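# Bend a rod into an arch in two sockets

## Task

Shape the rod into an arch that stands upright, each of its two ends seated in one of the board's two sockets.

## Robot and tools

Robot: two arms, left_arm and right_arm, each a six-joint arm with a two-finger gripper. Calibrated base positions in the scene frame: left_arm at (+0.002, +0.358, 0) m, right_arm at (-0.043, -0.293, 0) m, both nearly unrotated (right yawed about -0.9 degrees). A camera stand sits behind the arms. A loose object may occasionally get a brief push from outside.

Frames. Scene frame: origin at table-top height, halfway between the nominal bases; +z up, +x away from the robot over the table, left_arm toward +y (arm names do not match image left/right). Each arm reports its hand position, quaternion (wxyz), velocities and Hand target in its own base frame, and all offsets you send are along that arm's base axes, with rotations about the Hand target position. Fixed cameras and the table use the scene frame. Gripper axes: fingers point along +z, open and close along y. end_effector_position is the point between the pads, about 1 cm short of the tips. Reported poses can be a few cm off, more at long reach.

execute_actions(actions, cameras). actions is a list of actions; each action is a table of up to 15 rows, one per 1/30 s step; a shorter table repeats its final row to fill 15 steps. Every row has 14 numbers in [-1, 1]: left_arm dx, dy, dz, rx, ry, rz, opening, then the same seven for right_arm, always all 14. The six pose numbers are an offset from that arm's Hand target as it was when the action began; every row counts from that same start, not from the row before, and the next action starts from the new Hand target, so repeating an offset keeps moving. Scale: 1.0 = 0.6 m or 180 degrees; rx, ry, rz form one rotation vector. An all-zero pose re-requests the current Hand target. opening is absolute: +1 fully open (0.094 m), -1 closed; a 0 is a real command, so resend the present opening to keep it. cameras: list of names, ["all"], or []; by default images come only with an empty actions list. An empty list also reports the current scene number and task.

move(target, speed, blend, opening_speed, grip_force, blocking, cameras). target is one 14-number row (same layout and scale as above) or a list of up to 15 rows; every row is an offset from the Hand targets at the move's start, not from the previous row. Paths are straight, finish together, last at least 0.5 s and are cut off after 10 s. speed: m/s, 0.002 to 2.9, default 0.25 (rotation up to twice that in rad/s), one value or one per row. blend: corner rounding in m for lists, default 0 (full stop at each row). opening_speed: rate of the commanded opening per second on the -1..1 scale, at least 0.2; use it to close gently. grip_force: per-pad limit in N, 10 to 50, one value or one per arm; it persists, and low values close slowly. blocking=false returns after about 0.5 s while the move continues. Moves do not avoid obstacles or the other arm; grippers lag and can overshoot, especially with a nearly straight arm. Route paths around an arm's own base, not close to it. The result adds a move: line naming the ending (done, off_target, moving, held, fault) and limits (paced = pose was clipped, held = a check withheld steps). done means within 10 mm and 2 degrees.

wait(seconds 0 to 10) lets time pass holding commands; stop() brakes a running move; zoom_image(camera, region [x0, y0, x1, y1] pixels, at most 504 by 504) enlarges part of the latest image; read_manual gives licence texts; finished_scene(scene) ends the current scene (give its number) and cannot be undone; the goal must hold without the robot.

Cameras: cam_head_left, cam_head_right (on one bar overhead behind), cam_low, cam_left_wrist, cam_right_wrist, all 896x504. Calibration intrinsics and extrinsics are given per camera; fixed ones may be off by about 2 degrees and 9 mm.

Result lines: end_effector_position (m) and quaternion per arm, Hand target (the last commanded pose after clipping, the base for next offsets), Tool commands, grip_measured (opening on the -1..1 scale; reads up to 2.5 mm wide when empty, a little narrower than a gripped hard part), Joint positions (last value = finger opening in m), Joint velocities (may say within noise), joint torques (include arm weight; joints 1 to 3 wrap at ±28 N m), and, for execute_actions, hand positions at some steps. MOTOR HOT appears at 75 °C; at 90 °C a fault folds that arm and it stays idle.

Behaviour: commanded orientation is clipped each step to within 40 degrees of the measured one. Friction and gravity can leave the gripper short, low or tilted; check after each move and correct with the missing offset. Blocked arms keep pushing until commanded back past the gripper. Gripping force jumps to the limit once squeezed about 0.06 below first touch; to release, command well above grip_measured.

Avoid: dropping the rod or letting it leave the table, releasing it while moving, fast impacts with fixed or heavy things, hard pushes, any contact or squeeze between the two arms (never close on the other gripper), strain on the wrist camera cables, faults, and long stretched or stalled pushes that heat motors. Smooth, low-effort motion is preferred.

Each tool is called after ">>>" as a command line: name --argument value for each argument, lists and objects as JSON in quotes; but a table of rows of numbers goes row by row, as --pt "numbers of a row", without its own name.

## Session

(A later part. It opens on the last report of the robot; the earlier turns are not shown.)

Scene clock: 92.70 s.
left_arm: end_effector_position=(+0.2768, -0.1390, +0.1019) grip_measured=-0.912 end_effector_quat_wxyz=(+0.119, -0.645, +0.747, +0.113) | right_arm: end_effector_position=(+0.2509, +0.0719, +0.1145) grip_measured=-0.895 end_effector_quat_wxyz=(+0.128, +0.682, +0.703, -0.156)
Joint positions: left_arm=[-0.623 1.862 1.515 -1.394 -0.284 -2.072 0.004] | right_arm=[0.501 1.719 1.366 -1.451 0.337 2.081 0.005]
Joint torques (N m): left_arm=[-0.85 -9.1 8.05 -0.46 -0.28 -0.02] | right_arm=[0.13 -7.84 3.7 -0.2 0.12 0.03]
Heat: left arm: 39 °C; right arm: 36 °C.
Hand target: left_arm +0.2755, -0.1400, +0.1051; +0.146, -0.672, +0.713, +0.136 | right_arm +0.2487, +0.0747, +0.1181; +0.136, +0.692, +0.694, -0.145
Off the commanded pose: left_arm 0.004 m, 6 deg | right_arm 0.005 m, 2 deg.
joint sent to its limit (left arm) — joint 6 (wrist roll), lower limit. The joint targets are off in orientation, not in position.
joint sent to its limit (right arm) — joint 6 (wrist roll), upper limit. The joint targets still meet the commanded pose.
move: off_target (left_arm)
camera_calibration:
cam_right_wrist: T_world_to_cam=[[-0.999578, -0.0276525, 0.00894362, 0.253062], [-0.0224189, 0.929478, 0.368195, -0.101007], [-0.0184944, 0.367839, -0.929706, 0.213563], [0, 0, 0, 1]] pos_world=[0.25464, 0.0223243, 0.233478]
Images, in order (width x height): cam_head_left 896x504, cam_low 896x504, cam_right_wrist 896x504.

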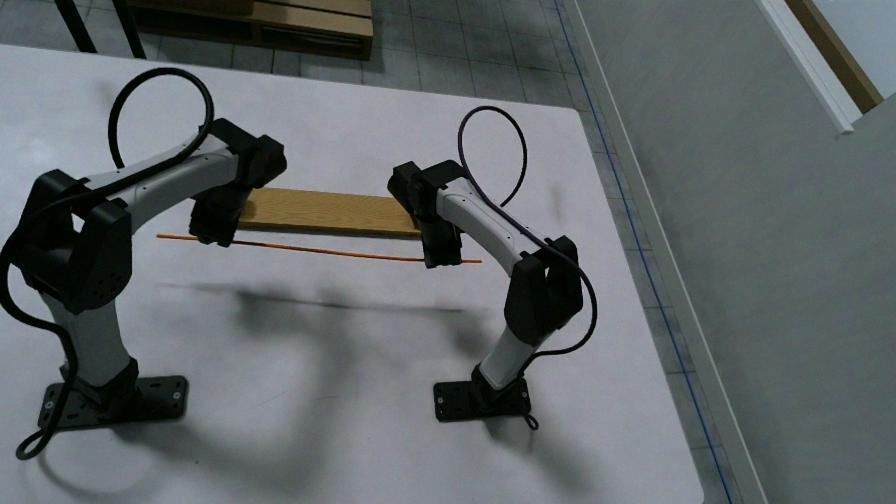

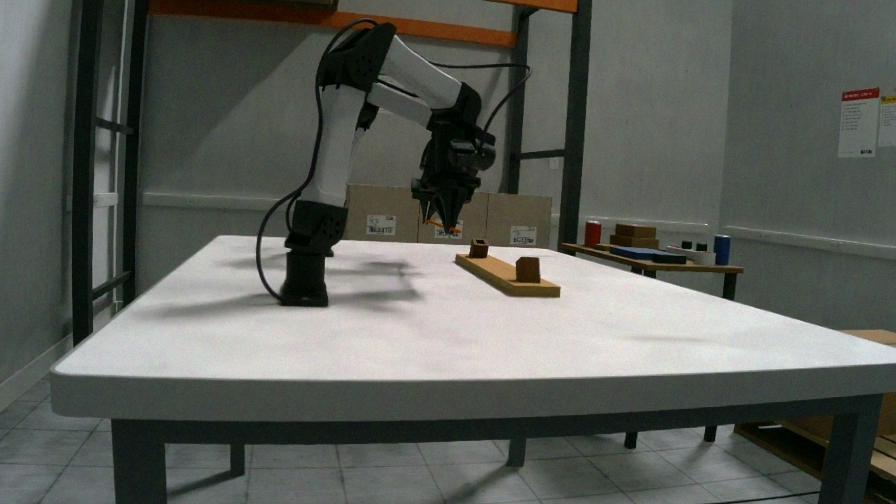

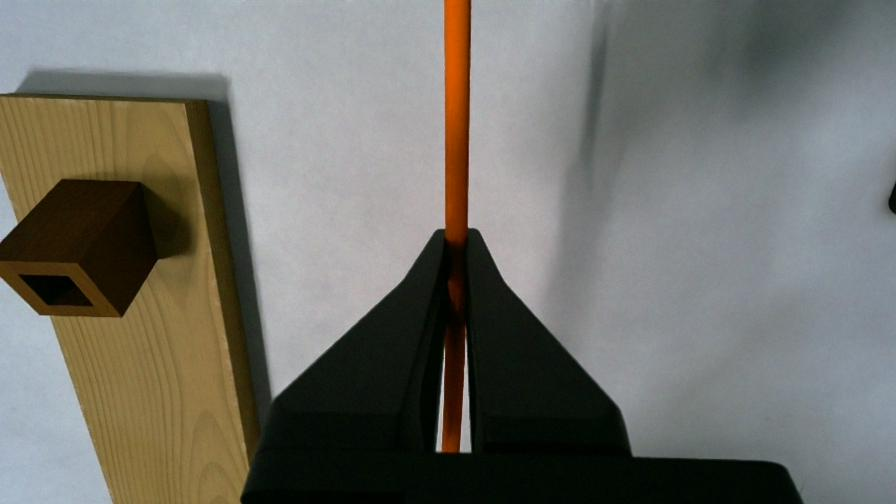

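>>> move --target '[0.1,0,0.0,0,0,0,-1,0.137,0,0,0,0,0,-1]' --speed 0.08 --cameras '["cam_head_left","cam_low","cam_left_wrist"]'

>>> zoom_image --camera "cam_low" --region '[400, 160, 530, 260]'

Scene clock: 98.37 s.
left_arm: end_effector_position=(+0.3356, -0.1396, +0.1037) grip_measured=-0.912 end_effector_quat_wxyz=(+0.145, -0.663, +0.723, +0.127) | right_arm: end_effector_position=(+0.3265, +0.0705, +0.1184) grip_measured=-0.896 end_effector_quat_wxyz=(+0.139, +0.694, +0.691, -0.148)
Joint positions: left_arm=[-0.558 2.076 1.809 -1.479 -0.348 -2.072 0.004] | right_arm=[0.401 1.953 1.683 -1.482 0.368 2.011 0.005]
Joint torques (N m): left_arm=[0.05 -11.22 8.1 -0.4 -0.18 -0.03] | right_arm=[-0.06 -5.87 6.74 -0.25 0.18 -0.04]
Heat: left arm: 39 °C; right arm: 36 °C.
Hand target: left_arm +0.3355, -0.1401, +0.1050; +0.146, -0.672, +0.713, +0.136 | right_arm +0.3309, +0.0748, +0.1181; +0.136, +0.692, +0.694, -0.145
Off the commanded pose: left_arm 0.001 m, 2 deg | right_arm 0.006 m, 1 deg.
joint sent to its limit (left arm) — joint 6 (wrist roll), lower limit. The joint targets still meet the commanded pose.
move: done
camera_calibration:
cam_left_wrist: T_world_to_cam=[[0.99037, -0.13345, -0.0368496, -0.343812], [-0.109044, -0.915912, 0.386283, -0.127396], [-0.0853003, -0.378545, -0.921644, 0.202504], [0, 0, 0, 1]] pos_world=[0.343883, -0.0859084, 0.223178]
Images, in order (width x height): cam_head_left 896x504, cam_low 896x504, cam_left_wrist 896x504.

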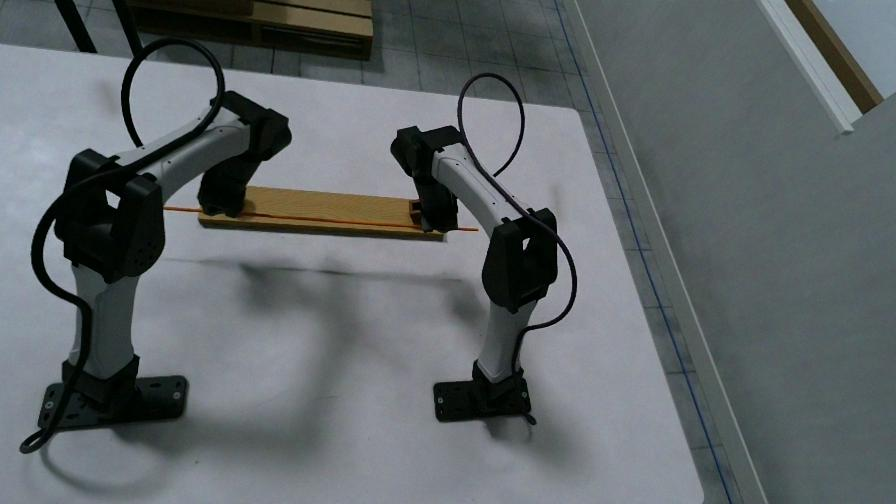

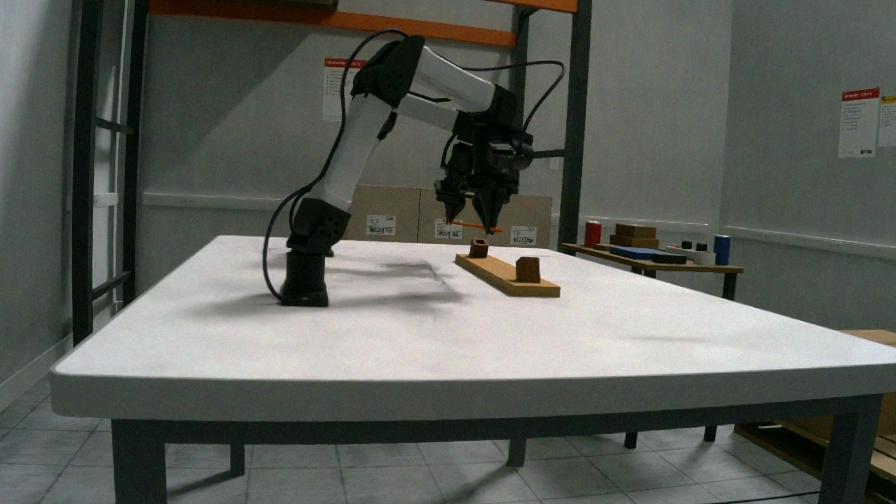

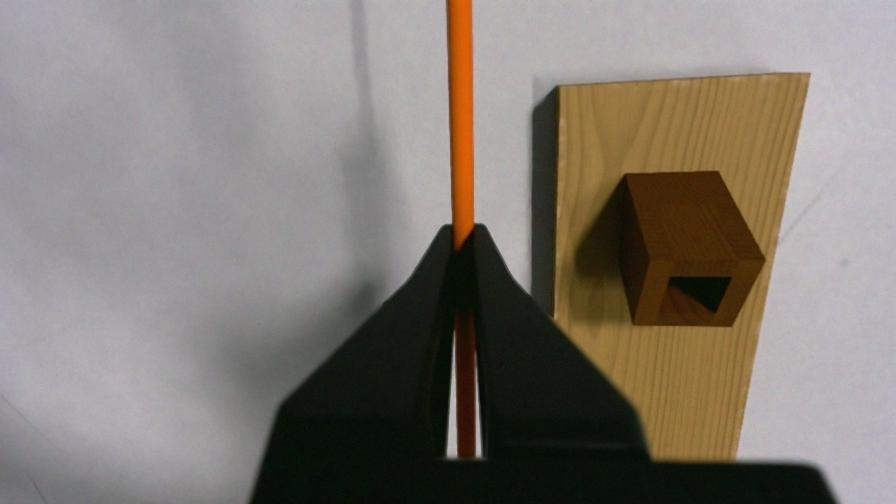

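Scaled by 3.877 from the camera's 896x504 image, which has a finer 1280x720 frame.

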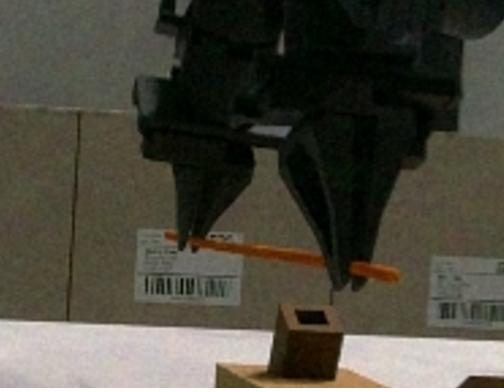

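>>> move --target '[0,0,0,0,0,0,-0.4,0,0,0,0,0,0,-1]' --opening_speed 0.3 --cameras '["cam_low","cam_left_wrist"]'

>>> zoom_image --camera "cam_low" --region '[400, 160, 530, 260]'

Scene clock: 102.63 s.
left_arm: end_effector_position=(+0.3356, -0.1396, +0.1037) grip_measured=-0.402 end_effector_quat_wxyz=(+0.145, -0.663, +0.723, +0.127) | right_arm: end_effector_position=(+0.3267, +0.0705, +0.1186) grip_measured=-0.896 end_effector_quat_wxyz=(+0.138, +0.693, +0.692, -0.148)
Joint positions: left_arm=[-0.558 2.076 1.809 -1.479 -0.348 -2.072 0.028] | right_arm=[0.401 1.953 1.684 -1.482 0.368 2.007 0.005]
Joint torques (N m): left_arm=[0.06 -11.23 8.16 -0.4 -0.18 -0.02] | right_arm=[-0.06 -5.87 6.74 -0.24 0.18 -0.02]
Heat: left arm: 39 °C; right arm: 36 °C.
Hand target: left_arm +0.3355, -0.1401, +0.1050; +0.146, -0.672, +0.713, +0.136 | right_arm +0.3310, +0.0748, +0.1182; +0.136, +0.692, +0.694, -0.145
Off the commanded pose: left_arm 0.001 m, 2 deg | right_arm 0.006 m, 1 deg.
joint sent to its limit (left arm) — joint 6 (wrist roll), lower limit. The joint targets still meet the commanded pose.
move: done
camera_calibration:
cam_left_wrist: T_world_to_cam=[[0.99037, -0.13345, -0.0368496, -0.343812], [-0.109044, -0.915912, 0.386283, -0.127396], [-0.0853003, -0.378545, -0.921644, 0.202504], [0, 0, 0, 1]] pos_world=[0.343883, -0.0859084, 0.223178]
Images, in order (width x height): cam_low 896x504, cam_left_wrist 896x504.

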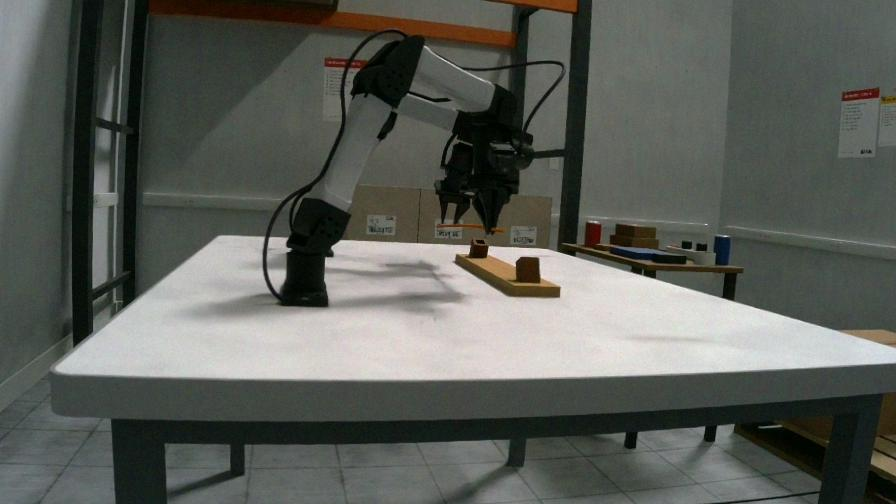

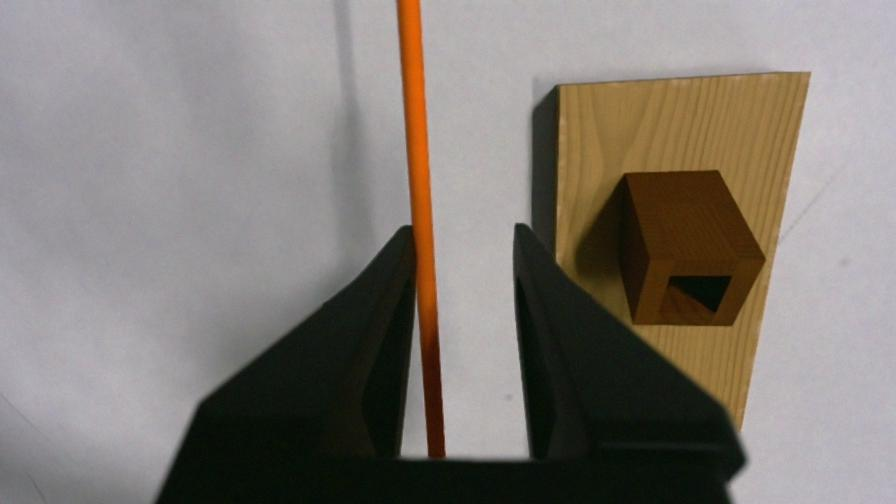

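Scaled by 3.877 from the camera's 896x504 image, which has a finer 1280x720 frame.

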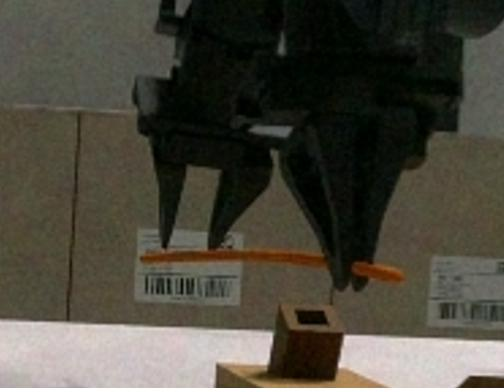

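>>> move --pt "-0.02 0 0 0 0 0 -0.2 0 0 0 0 0 0 -1" --pt "-0.02 0 -0.027 0 0 0 -0.2 0 0 0 0 0 0 -1" --speed 0.06 --cameras '["cam_low","cam_left_wrist"]'

>>> zoom_image --camera "cam_low" --region '[400, 160, 530, 260]'

Scene clock: 106.53 s.
left_arm: end_effector_position=(+0.3270, -0.1376, +0.0829) grip_measured=-0.202 end_effector_quat_wxyz=(+0.138, -0.659, +0.726, +0.140) | right_arm: end_effector_position=(+0.3267, +0.0705, +0.1186) grip_measured=-0.896 end_effector_quat_wxyz=(+0.138, +0.693, +0.692, -0.148)
Joint positions: left_arm=[-0.563 2.076 1.723 -1.422 -0.34 -2.072 0.038] | right_arm=[0.401 1.953 1.684 -1.482 0.368 2.007 0.005]
Joint torques (N m): left_arm=[-0.77 -15.1 5.08 -0.2 -0.17 -0.01] | right_arm=[-0.06 -5.87 6.72 -0.24 0.18 -0.02]
Heat: left arm: 40 °C; right arm: 36 °C.
Hand target: left_arm +0.3235, -0.1400, +0.0889; +0.146, -0.672, +0.713, +0.136 | right_arm +0.3310, +0.0748, +0.1182; +0.136, +0.692, +0.694, -0.145
Off the commanded pose: left_arm 0.007 m, 2 deg | right_arm 0.006 m, 1 deg.
joint sent to its limit (left arm) — joint 6 (wrist roll), lower limit. The joint targets still meet the commanded pose.
move: done
camera_calibration:
cam_left_wrist: T_world_to_cam=[[0.988402, -0.13601, -0.0675532, -0.3329], [-0.100466, -0.919206, 0.380744, -0.121282], [-0.11388, -0.369541, -0.92221, 0.19385], [0, 0, 0, 1]] pos_world=[0.33893, -0.0851254, 0.202459]
Images, in order (width x height): cam_low 896x504, cam_left_wrist 896x504.

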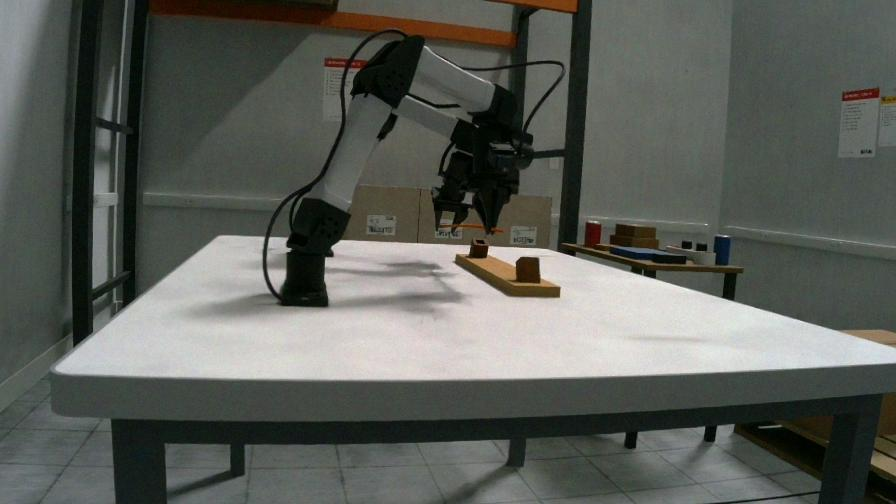

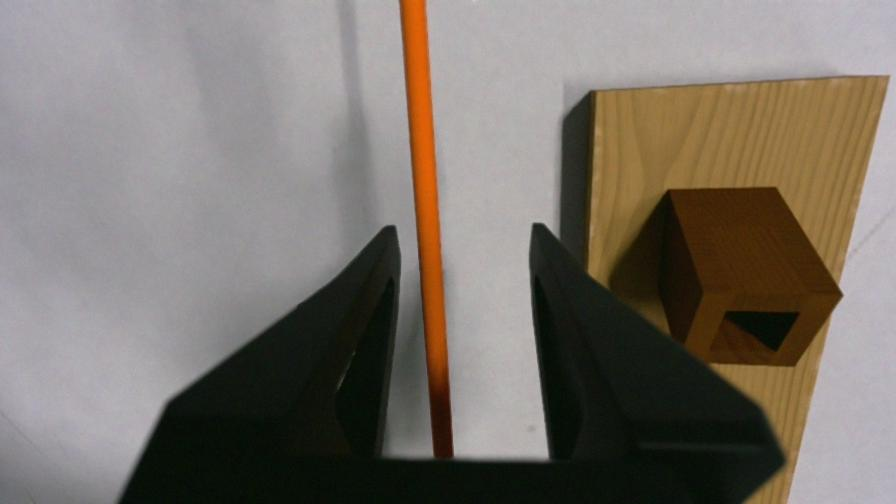

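Scaled by 3.877 from the camera's 896x504 image, which has a finer 1280x720 frame.

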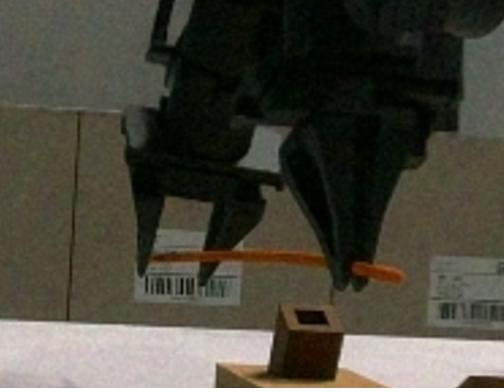

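>>> move --target '[-0.016,0,0.007,0,0,0,-0.4,0,0,0,0,0,0,-1]' --speed 0.06

>>> move --target '[0,0,0,0,0,0,-1,0,0,0,0,0,0,-1]' --opening_speed 0.3 --cameras '["cam_head_left","cam_low","cam_left_wrist"]'

>>> zoom_image --camera "cam_low" --region '[400, 160, 530, 260]'

>>> zoom_image --camera "cam_head_left" --region '[140, 170, 490, 280]'

Scene clock: 109.97 s.
left_arm: end_effector_position=(+0.3183, -0.1379, +0.0841) grip_measured=-0.398 end_effector_quat_wxyz=(+0.135, -0.655, +0.730, +0.141) | right_arm: end_effector_position=(+0.3267, +0.0705, +0.1186) grip_measured=-0.896 end_effector_quat_wxyz=(+0.138, +0.693, +0.692, -0.148)
Joint positions: left_arm=[-0.574 2.05 1.688 -1.42 -0.333 -2.072 0.028] | right_arm=[0.401 1.953 1.684 -1.482 0.368 2.007 0.005]
Joint torques (N m): left_arm=[-0.77 -15.77 5.03 -0.25 -0.16 -0.03] | right_arm=[-0.05 -5.89 6.72 -0.25 0.18 -0.02]
Heat: left arm: 41 °C; right arm: 36 °C.
Hand target: left_arm +0.3140, -0.1400, +0.0931; +0.146, -0.672, +0.713, +0.136 | right_arm +0.3310, +0.0748, +0.1182; +0.136, +0.692, +0.694, -0.145
Off the commanded pose: left_arm 0.010 m, 3 deg | right_arm 0.006 m, 1 deg.
joint sent to its limit (left arm) — joint 6 (wrist roll), lower limit. The joint targets are off in orientation, not in position.
move: off_target (left_arm)

Scene clock: 112.17 s.
left_arm: end_effector_position=(+0.3183, -0.1380, +0.0841) grip_measured=-0.906 end_effector_quat_wxyz=(+0.134, -0.655, +0.730, +0.141) | right_arm: end_effector_position=(+0.3267, +0.0705, +0.1186) grip_measured=-0.896 end_effector_quat_wxyz=(+0.138, +0.693, +0.692, -0.148)
Joint positions: left_arm=[-0.574 2.05 1.688 -1.42 -0.333 -2.072 0.004] | right_arm=[0.401 1.953 1.684 -1.482 0.368 2.006 0.005]
Joint torques (N m): left_arm=[-0.79 -15.77 5.04 -0.25 -0.15 -0.02] | right_arm=[-0.06 -5.87 6.72 -0.24 0.18 0]
Heat: left arm: 42 °C; right arm: 36 °C.
Hand target: left_arm +0.3140, -0.1400, +0.0931; +0.146, -0.672, +0.713, +0.136 | right_arm +0.3310, +0.0748, +0.1182; +0.136, +0.692, +0.694, -0.145
Off the commanded pose: left_arm 0.010 m, 3 deg | right_arm 0.006 m, 1 deg.
joint sent to its limit (left arm) — joint 6 (wrist roll), lower limit. The joint targets are off in orientation, not in position.
move: off_target (left_arm)
camera_calibration:
cam_left_wrist: T_world_to_cam=[[0.98647, -0.145714, -0.0751314, -0.324309], [-0.106208, -0.917119, 0.384203, -0.121108], [-0.124888, -0.371025, -0.920186, 0.197001], [0, 0, 0, 1]] pos_world=[0.331661, -0.0852345, 0.203442]
Images, in order (width x height): cam_head_left 896x504, cam_low 896x504, cam_left_wrist 896x504.

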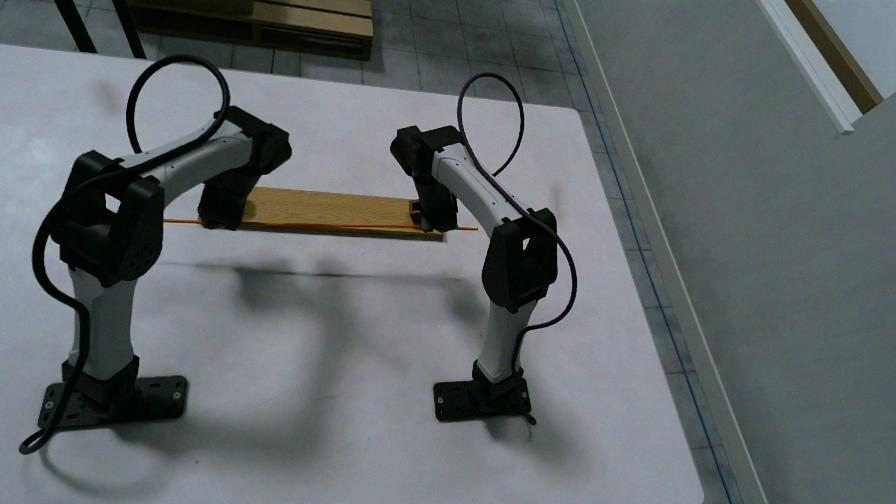

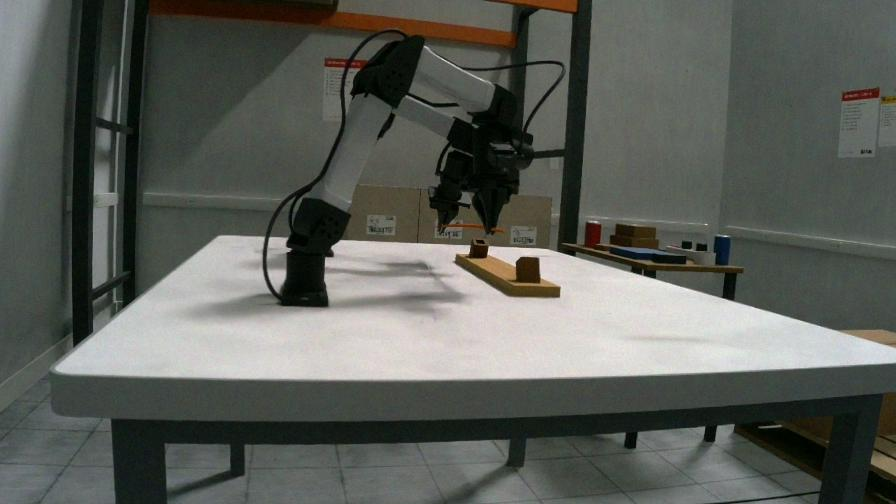

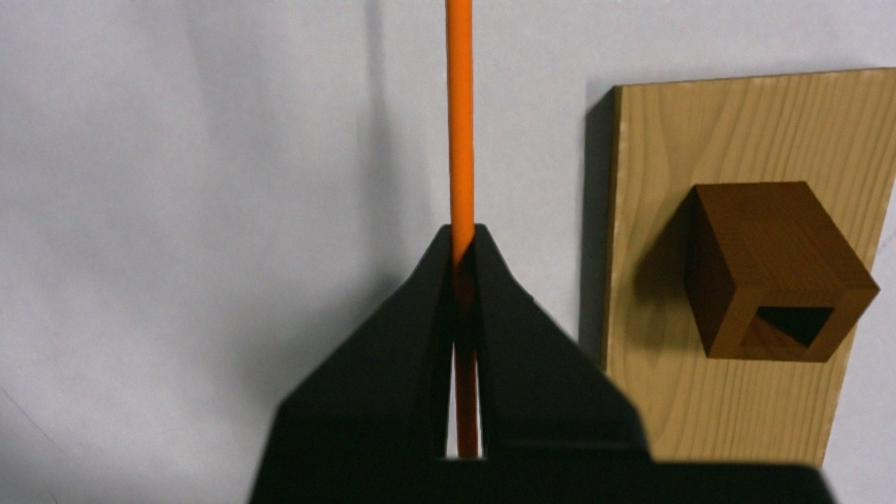

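Scaled by 3.877 from the camera's 896x504 image, which has a finer 1280x720 frame.

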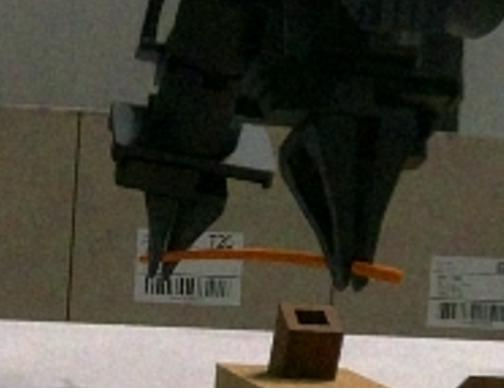

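Scaled by 1.440 from the camera's 896x504 image, which has a finer 1280x720 frame.

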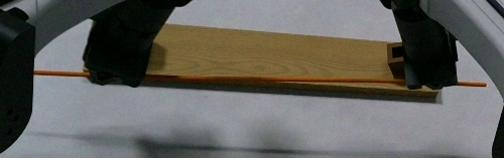

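>>> move --pt "-0.0004 -0.0067 0.05 -0.0833 0.0049 0 -1 0.0002 0.0067 0.0333 0.0833 -0.0025 0 -1" --pt "-0.0015 -0.0255 0.1 -0.1667 0.0098 0 -1 0.0008 0.0255 0.0667 0.1667 -0.005 0 -1" --pt "-0.005 -0.0838 0.15 -0.2777 0.0163 0 -1 0.0026 0.0838 0.1167 0.2778 -0.0083 0 -1" --blend 0.01 --speed 0.1 --cameras '["cam_head_left","cam_low","cam_left_wrist","cam_right_wrist"]'

Scene clock: 120.43 s.
left_arm: end_effector_position=(+0.3057, -0.1649, +0.1632) grip_measured=-0.906 end_effector_quat_wxyz=(+0.142, +0.690, -0.703, +0.096) | right_arm: end_effector_position=(+0.3272, +0.0952, +0.1640) grip_measured=-0.896 end_effector_quat_wxyz=(-0.135, +0.710, +0.684, +0.101)
Joint positions: left_arm=[-0.326 1.806 1.688 -1.409 0.342 -1.886 0.004] | right_arm=[0.112 1.827 1.72 -1.468 -0.339 1.721 0.005]
Joint torques (N m): left_arm=[-1.1 -13.15 7.36 1.02 1.22 0.15] | right_arm=[1.4 -9.25 6.68 0.46 -1.27 -0.03]
Heat: left arm: 45 °C; right arm: 37 °C.
Hand target: left_arm +0.3110, -0.1902, +0.1831; +0.169, +0.667, -0.707, +0.162 | right_arm +0.3325, +0.1250, +0.1881; -0.161, +0.686, +0.688, +0.170
Off the commanded pose: left_arm 0.033 m, 9 deg | right_arm 0.039 m, 9 deg.
move: off_target (left_arm, right_arm)
camera_calibration:
cam_left_wrist: T_world_to_cam=[[0.993478, -0.0929859, -0.0659896, -0.304849], [0.0193859, -0.432571, 0.901392, -0.22047], [-0.112362, -0.896792, -0.427947, 0.0873495], [0, 0, 0, 1]] pos_world=[0.316949, -0.0453813, 0.215994]
cam_right_wrist: T_world_to_cam=[[-0.998525, 0.0485997, 0.0242005, 0.319369], [0.0430719, 0.437756, 0.898062, -0.200705], [0.0330516, 0.897779, -0.439204, 0.104668], [0, 0, 0, 1]] pos_world=[0.324084, -0.0216296, 0.218487]
Images, in order (width x height): cam_head_left 896x504, cam_low 896x504, cam_left_wrist 896x504, cam_right_wrist 896x504.

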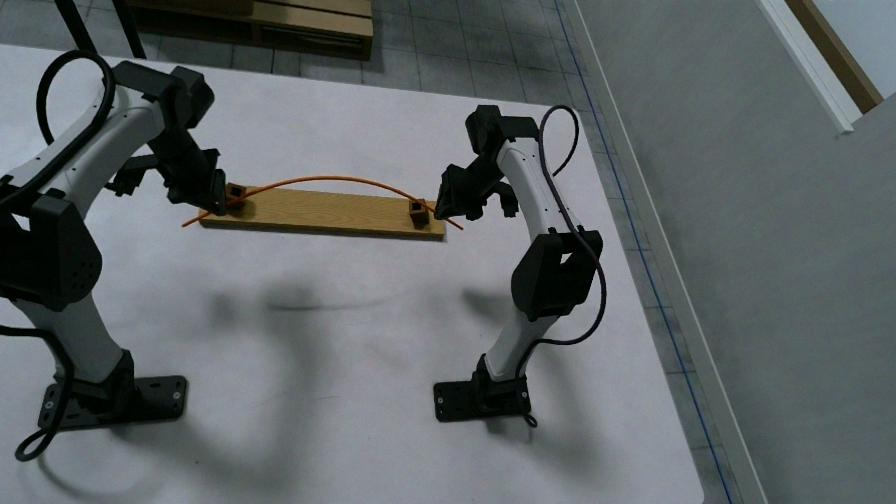

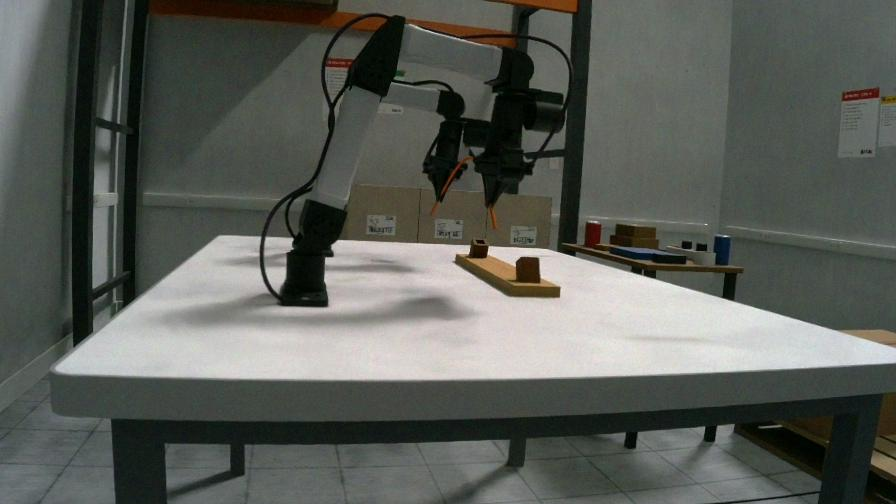

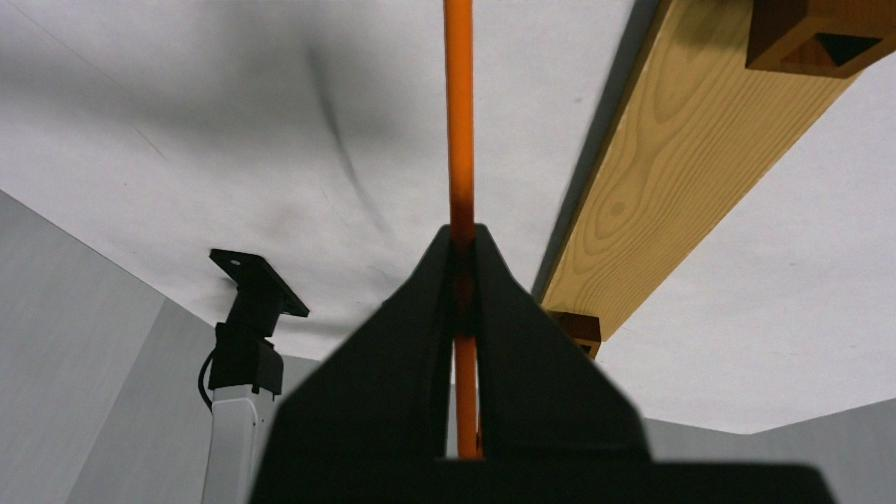

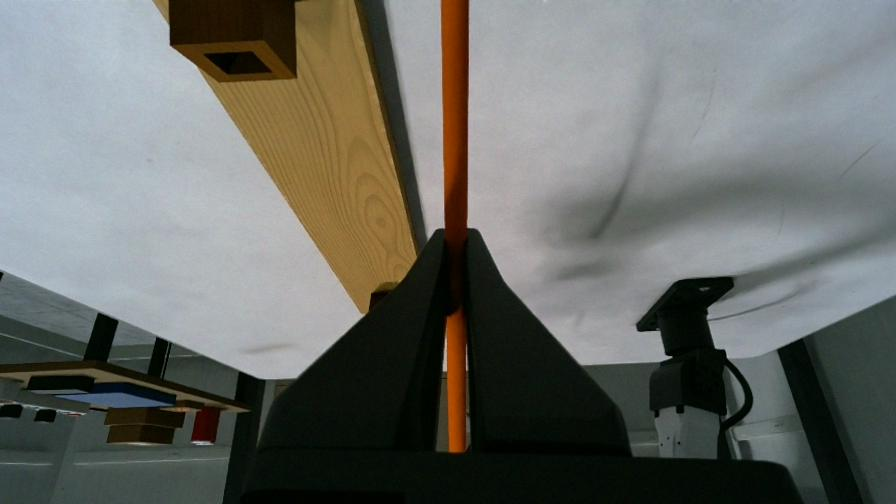

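>>> move --target '[-0.004,-0.077,0.055,-0.15,0.0088,0,-1,0.0025,0.077,0.06,0.15,-0.0045,0,-1]' --speed 0.1 --cameras '["cam_head_left","cam_head_right","cam_low"]'

>>> zoom_image --camera "cam_head_left" --region '[180, 130, 300, 240]'

>>> zoom_image --camera "cam_head_left" --region '[360, 130, 480, 240]'

>>> zoom_image --camera "cam_head_right" --region '[210, 130, 330, 240]'

>>> zoom_image --camera "cam_head_right" --region '[370, 130, 490, 240]'

>>> zoom_image --camera "cam_low" --region '[410, 130, 570, 310]'

Scene clock: 125.73 s.
left_arm: end_effector_position=(+0.3131, -0.2194, +0.1949) grip_measured=-0.906 end_effector_quat_wxyz=(+0.303, +0.639, -0.652, +0.274) | right_arm: end_effector_position=(+0.3417, +0.1477, +0.2020) grip_measured=-0.896 end_effector_quat_wxyz=(-0.283, +0.662, +0.631, +0.291)
Joint positions: left_arm=[-0.273 1.739 1.534 -1.134 0.818 -1.924 0.004] | right_arm=[0.056 1.793 1.638 -1.311 -0.83 1.721 0.005]
Joint torques (N m): left_arm=[-1.72 -12.67 6.26 1.36 1.3 -0.12] | right_arm=[2.21 -9.21 4.22 0.57 -1.36 0.02]
Heat: left arm: 45 °C; right arm: 38 °C.
Hand target: left_arm +0.3085, -0.2365, +0.2162; +0.330, +0.611, -0.647, +0.313 | right_arm +0.3340, +0.1713, +0.2241; -0.312, +0.629, +0.631, +0.331
Off the commanded pose: left_arm 0.028 m, 6 deg | right_arm 0.033 m, 7 deg.
move: off_target (left_arm, right_arm)
Images, in order (width x height): cam_head_left 896x504, cam_head_right 896x504, cam_low 896x504.

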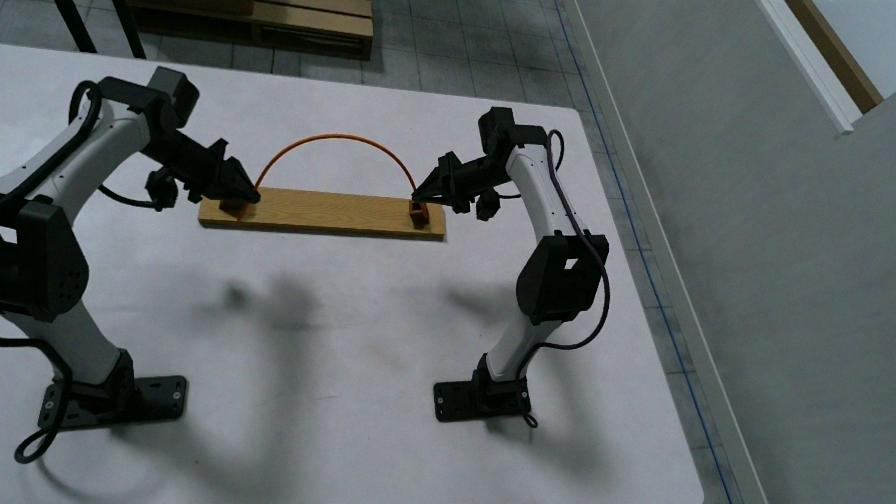

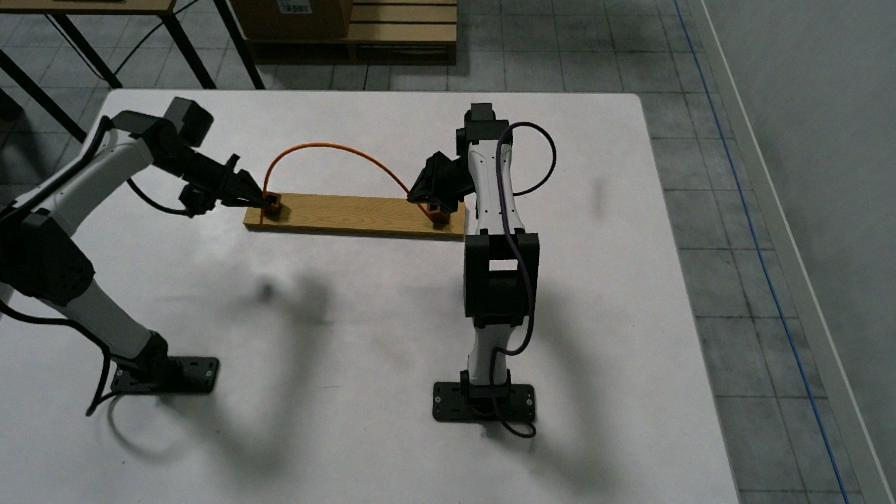

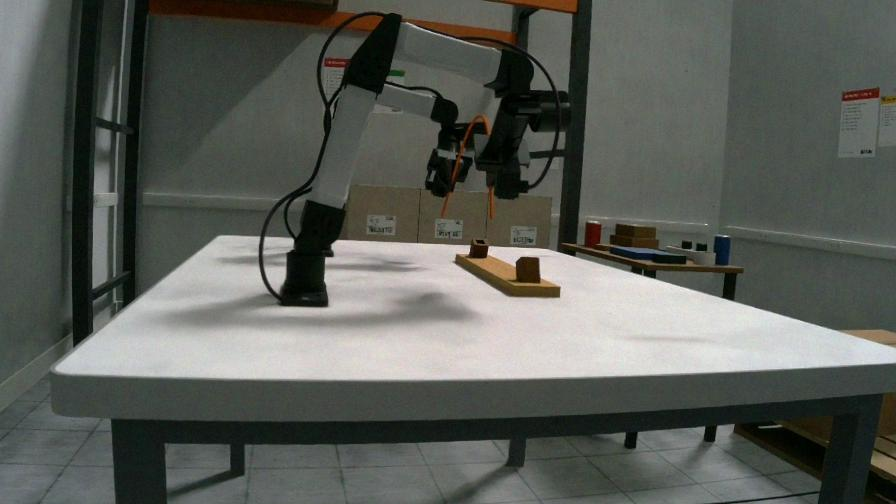

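Scaled by 4.200 from the camera's 896x504 image, which has a finer 1280x720 frame.

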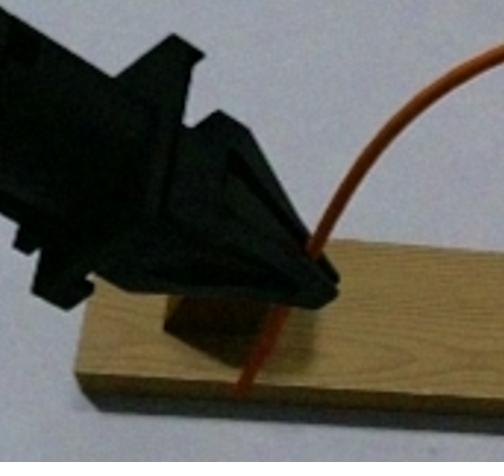

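Scaled by 4.200 from the camera's 896x504 image, which has a finer 1280x720 frame.

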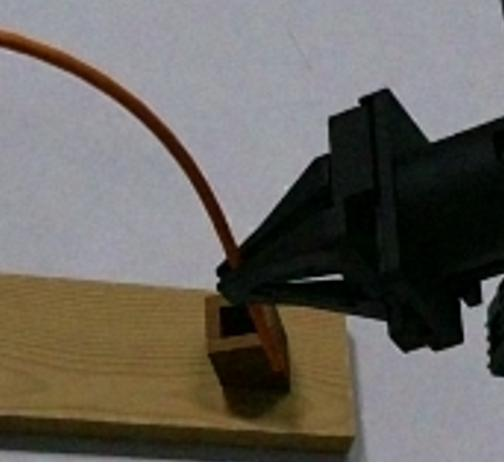

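Scaled by 4.200 from the camera's 896x504 image, which has a finer 1280x720 frame.

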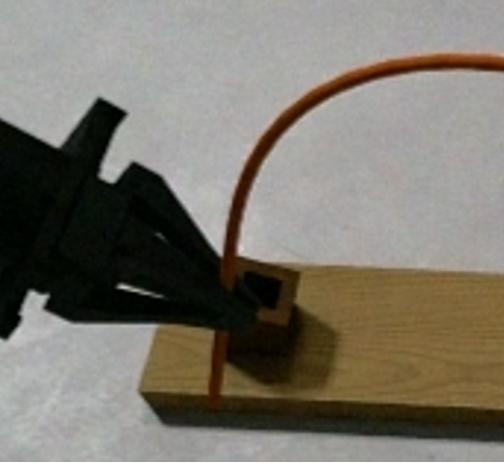

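Scaled by 4.200 from the camera's 896x504 image, which has a finer 1280x720 frame.

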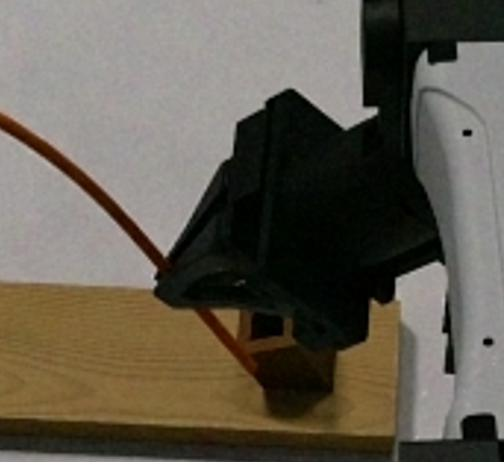

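Scaled by 2.800 from the camera's 896x504 image, which has a finer 1280x720 frame.

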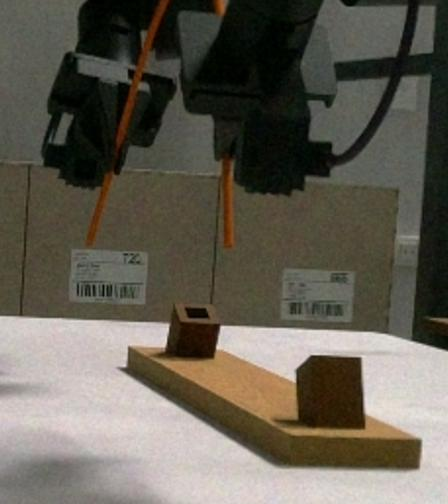

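>>> move --target '[0.1867,0.0317,0,0,0,-0.034,-1,0.13,0.0037,0.0,0,0,-0.034,-1]' --speed 0.1 --cameras '["cam_head_left","cam_head_right","cam_low"]'

>>> zoom_image --camera "cam_head_left" --region '[180, 120, 300, 230]'

>>> zoom_image --camera "cam_head_left" --region '[360, 120, 480, 230]'

>>> zoom_image --camera "cam_head_right" --region '[210, 120, 330, 230]'

>>> zoom_image --camera "cam_head_right" --region '[370, 120, 490, 230]'

>>> zoom_image --camera "cam_low" --region '[410, 130, 570, 310]'

Scene clock: 136.10 s.
left_arm: end_effector_position=(+0.4363, -0.1996, +0.2032) grip_measured=-0.906 end_effector_quat_wxyz=(-0.286, -0.599, +0.683, -0.304) | right_arm: end_effector_position=(+0.4057, +0.1501, +0.2120) grip_measured=-0.896 end_effector_quat_wxyz=(-0.269, +0.693, +0.589, +0.317)
Joint positions: left_arm=[-0.153 2.305 2.39 -1.52 0.852 -1.654 0.004] | right_arm=[0.053 1.95 1.865 -1.242 -0.831 1.894 0.005]
Joint torques (N m): left_arm=[-1.89 -14.04 8.27 -0.03 1.38 0.14] | right_arm=[2.17 -6.17 7.41 1.02 -1.14 0.05]
Heat: left arm: 45 °C; right arm: 39 °C.
Hand target: left_arm +0.4205, -0.2176, +0.2160; -0.347, -0.576, +0.679, -0.295 | right_arm +0.4120, +0.1735, +0.2241; -0.294, +0.661, +0.596, +0.347
Off the commanded pose: left_arm 0.027 m, 8 deg | right_arm 0.027 m, 6 deg.
joint sent to its limit (left arm) — joint 4 (wrist pitch), lower limit. The joint targets still meet the commanded pose.
move: off_target (left_arm, right_arm)
Images, in order (width x height): cam_head_left 896x504, cam_head_right 896x504, cam_low 896x504.

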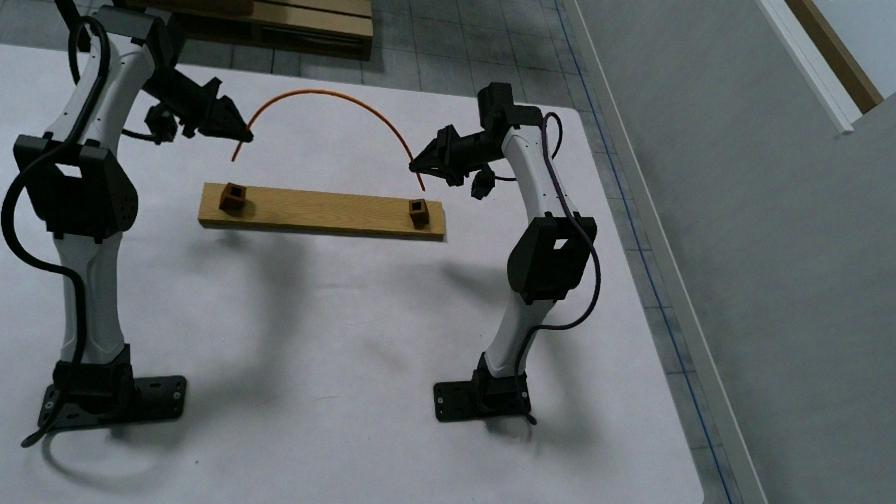

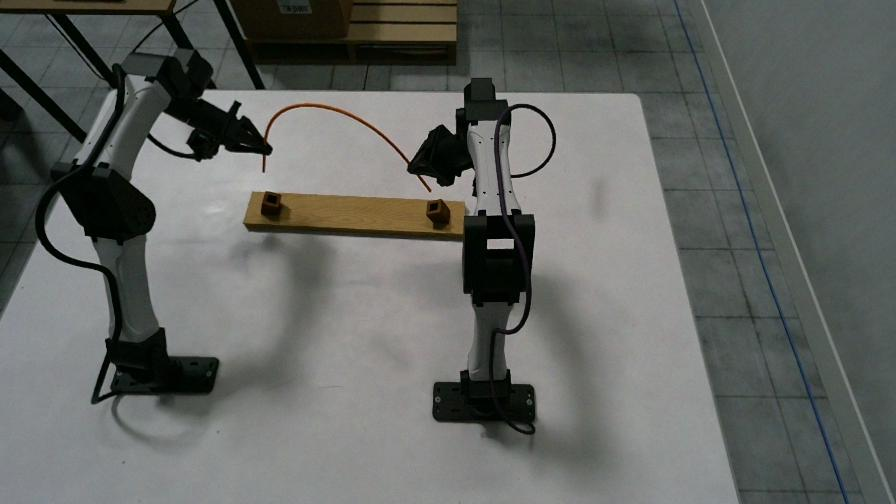

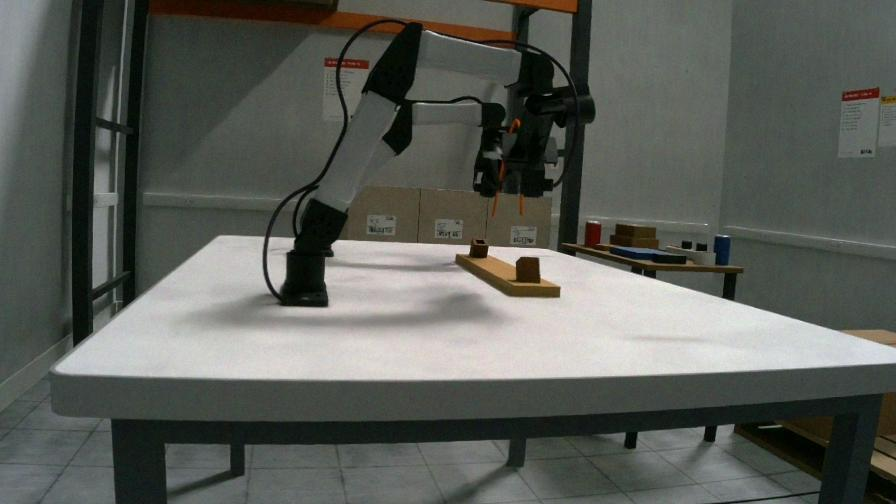

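Scaled by 4.200 from the camera's 896x504 image, which has a finer 1280x720 frame.

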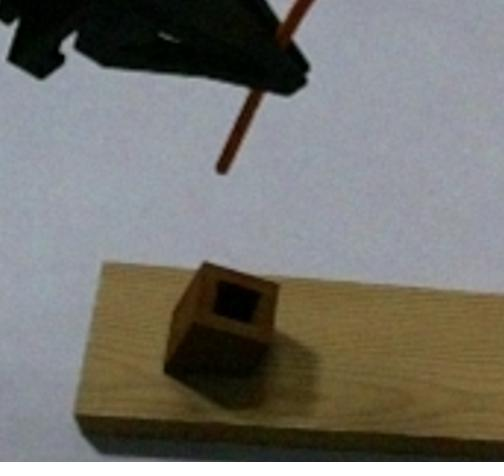

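Scaled by 4.200 from the camera's 896x504 image, which has a finer 1280x720 frame.

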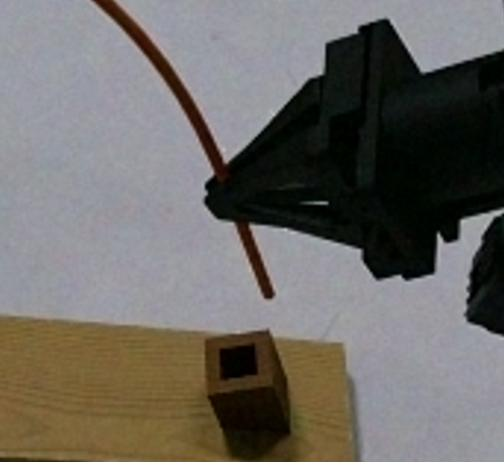

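Scaled by 4.200 from the camera's 896x504 image, which has a finer 1280x720 frame.

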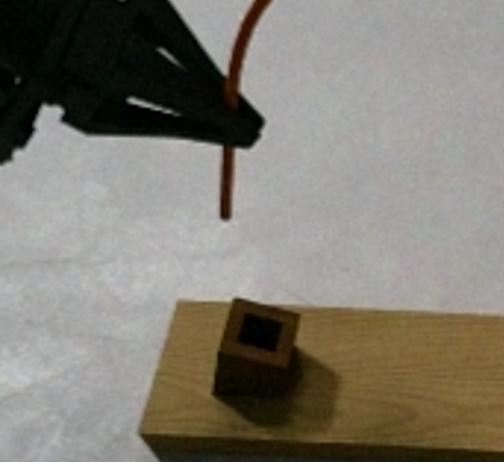

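Scaled by 4.200 from the camera's 896x504 image, which has a finer 1280x720 frame.

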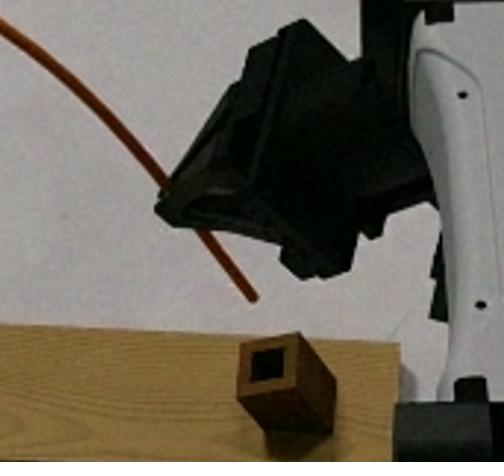

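Scaled by 2.800 from the camera's 896x504 image, which has a finer 1280x720 frame.

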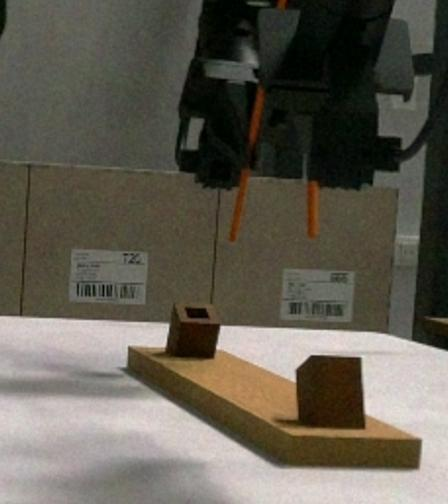

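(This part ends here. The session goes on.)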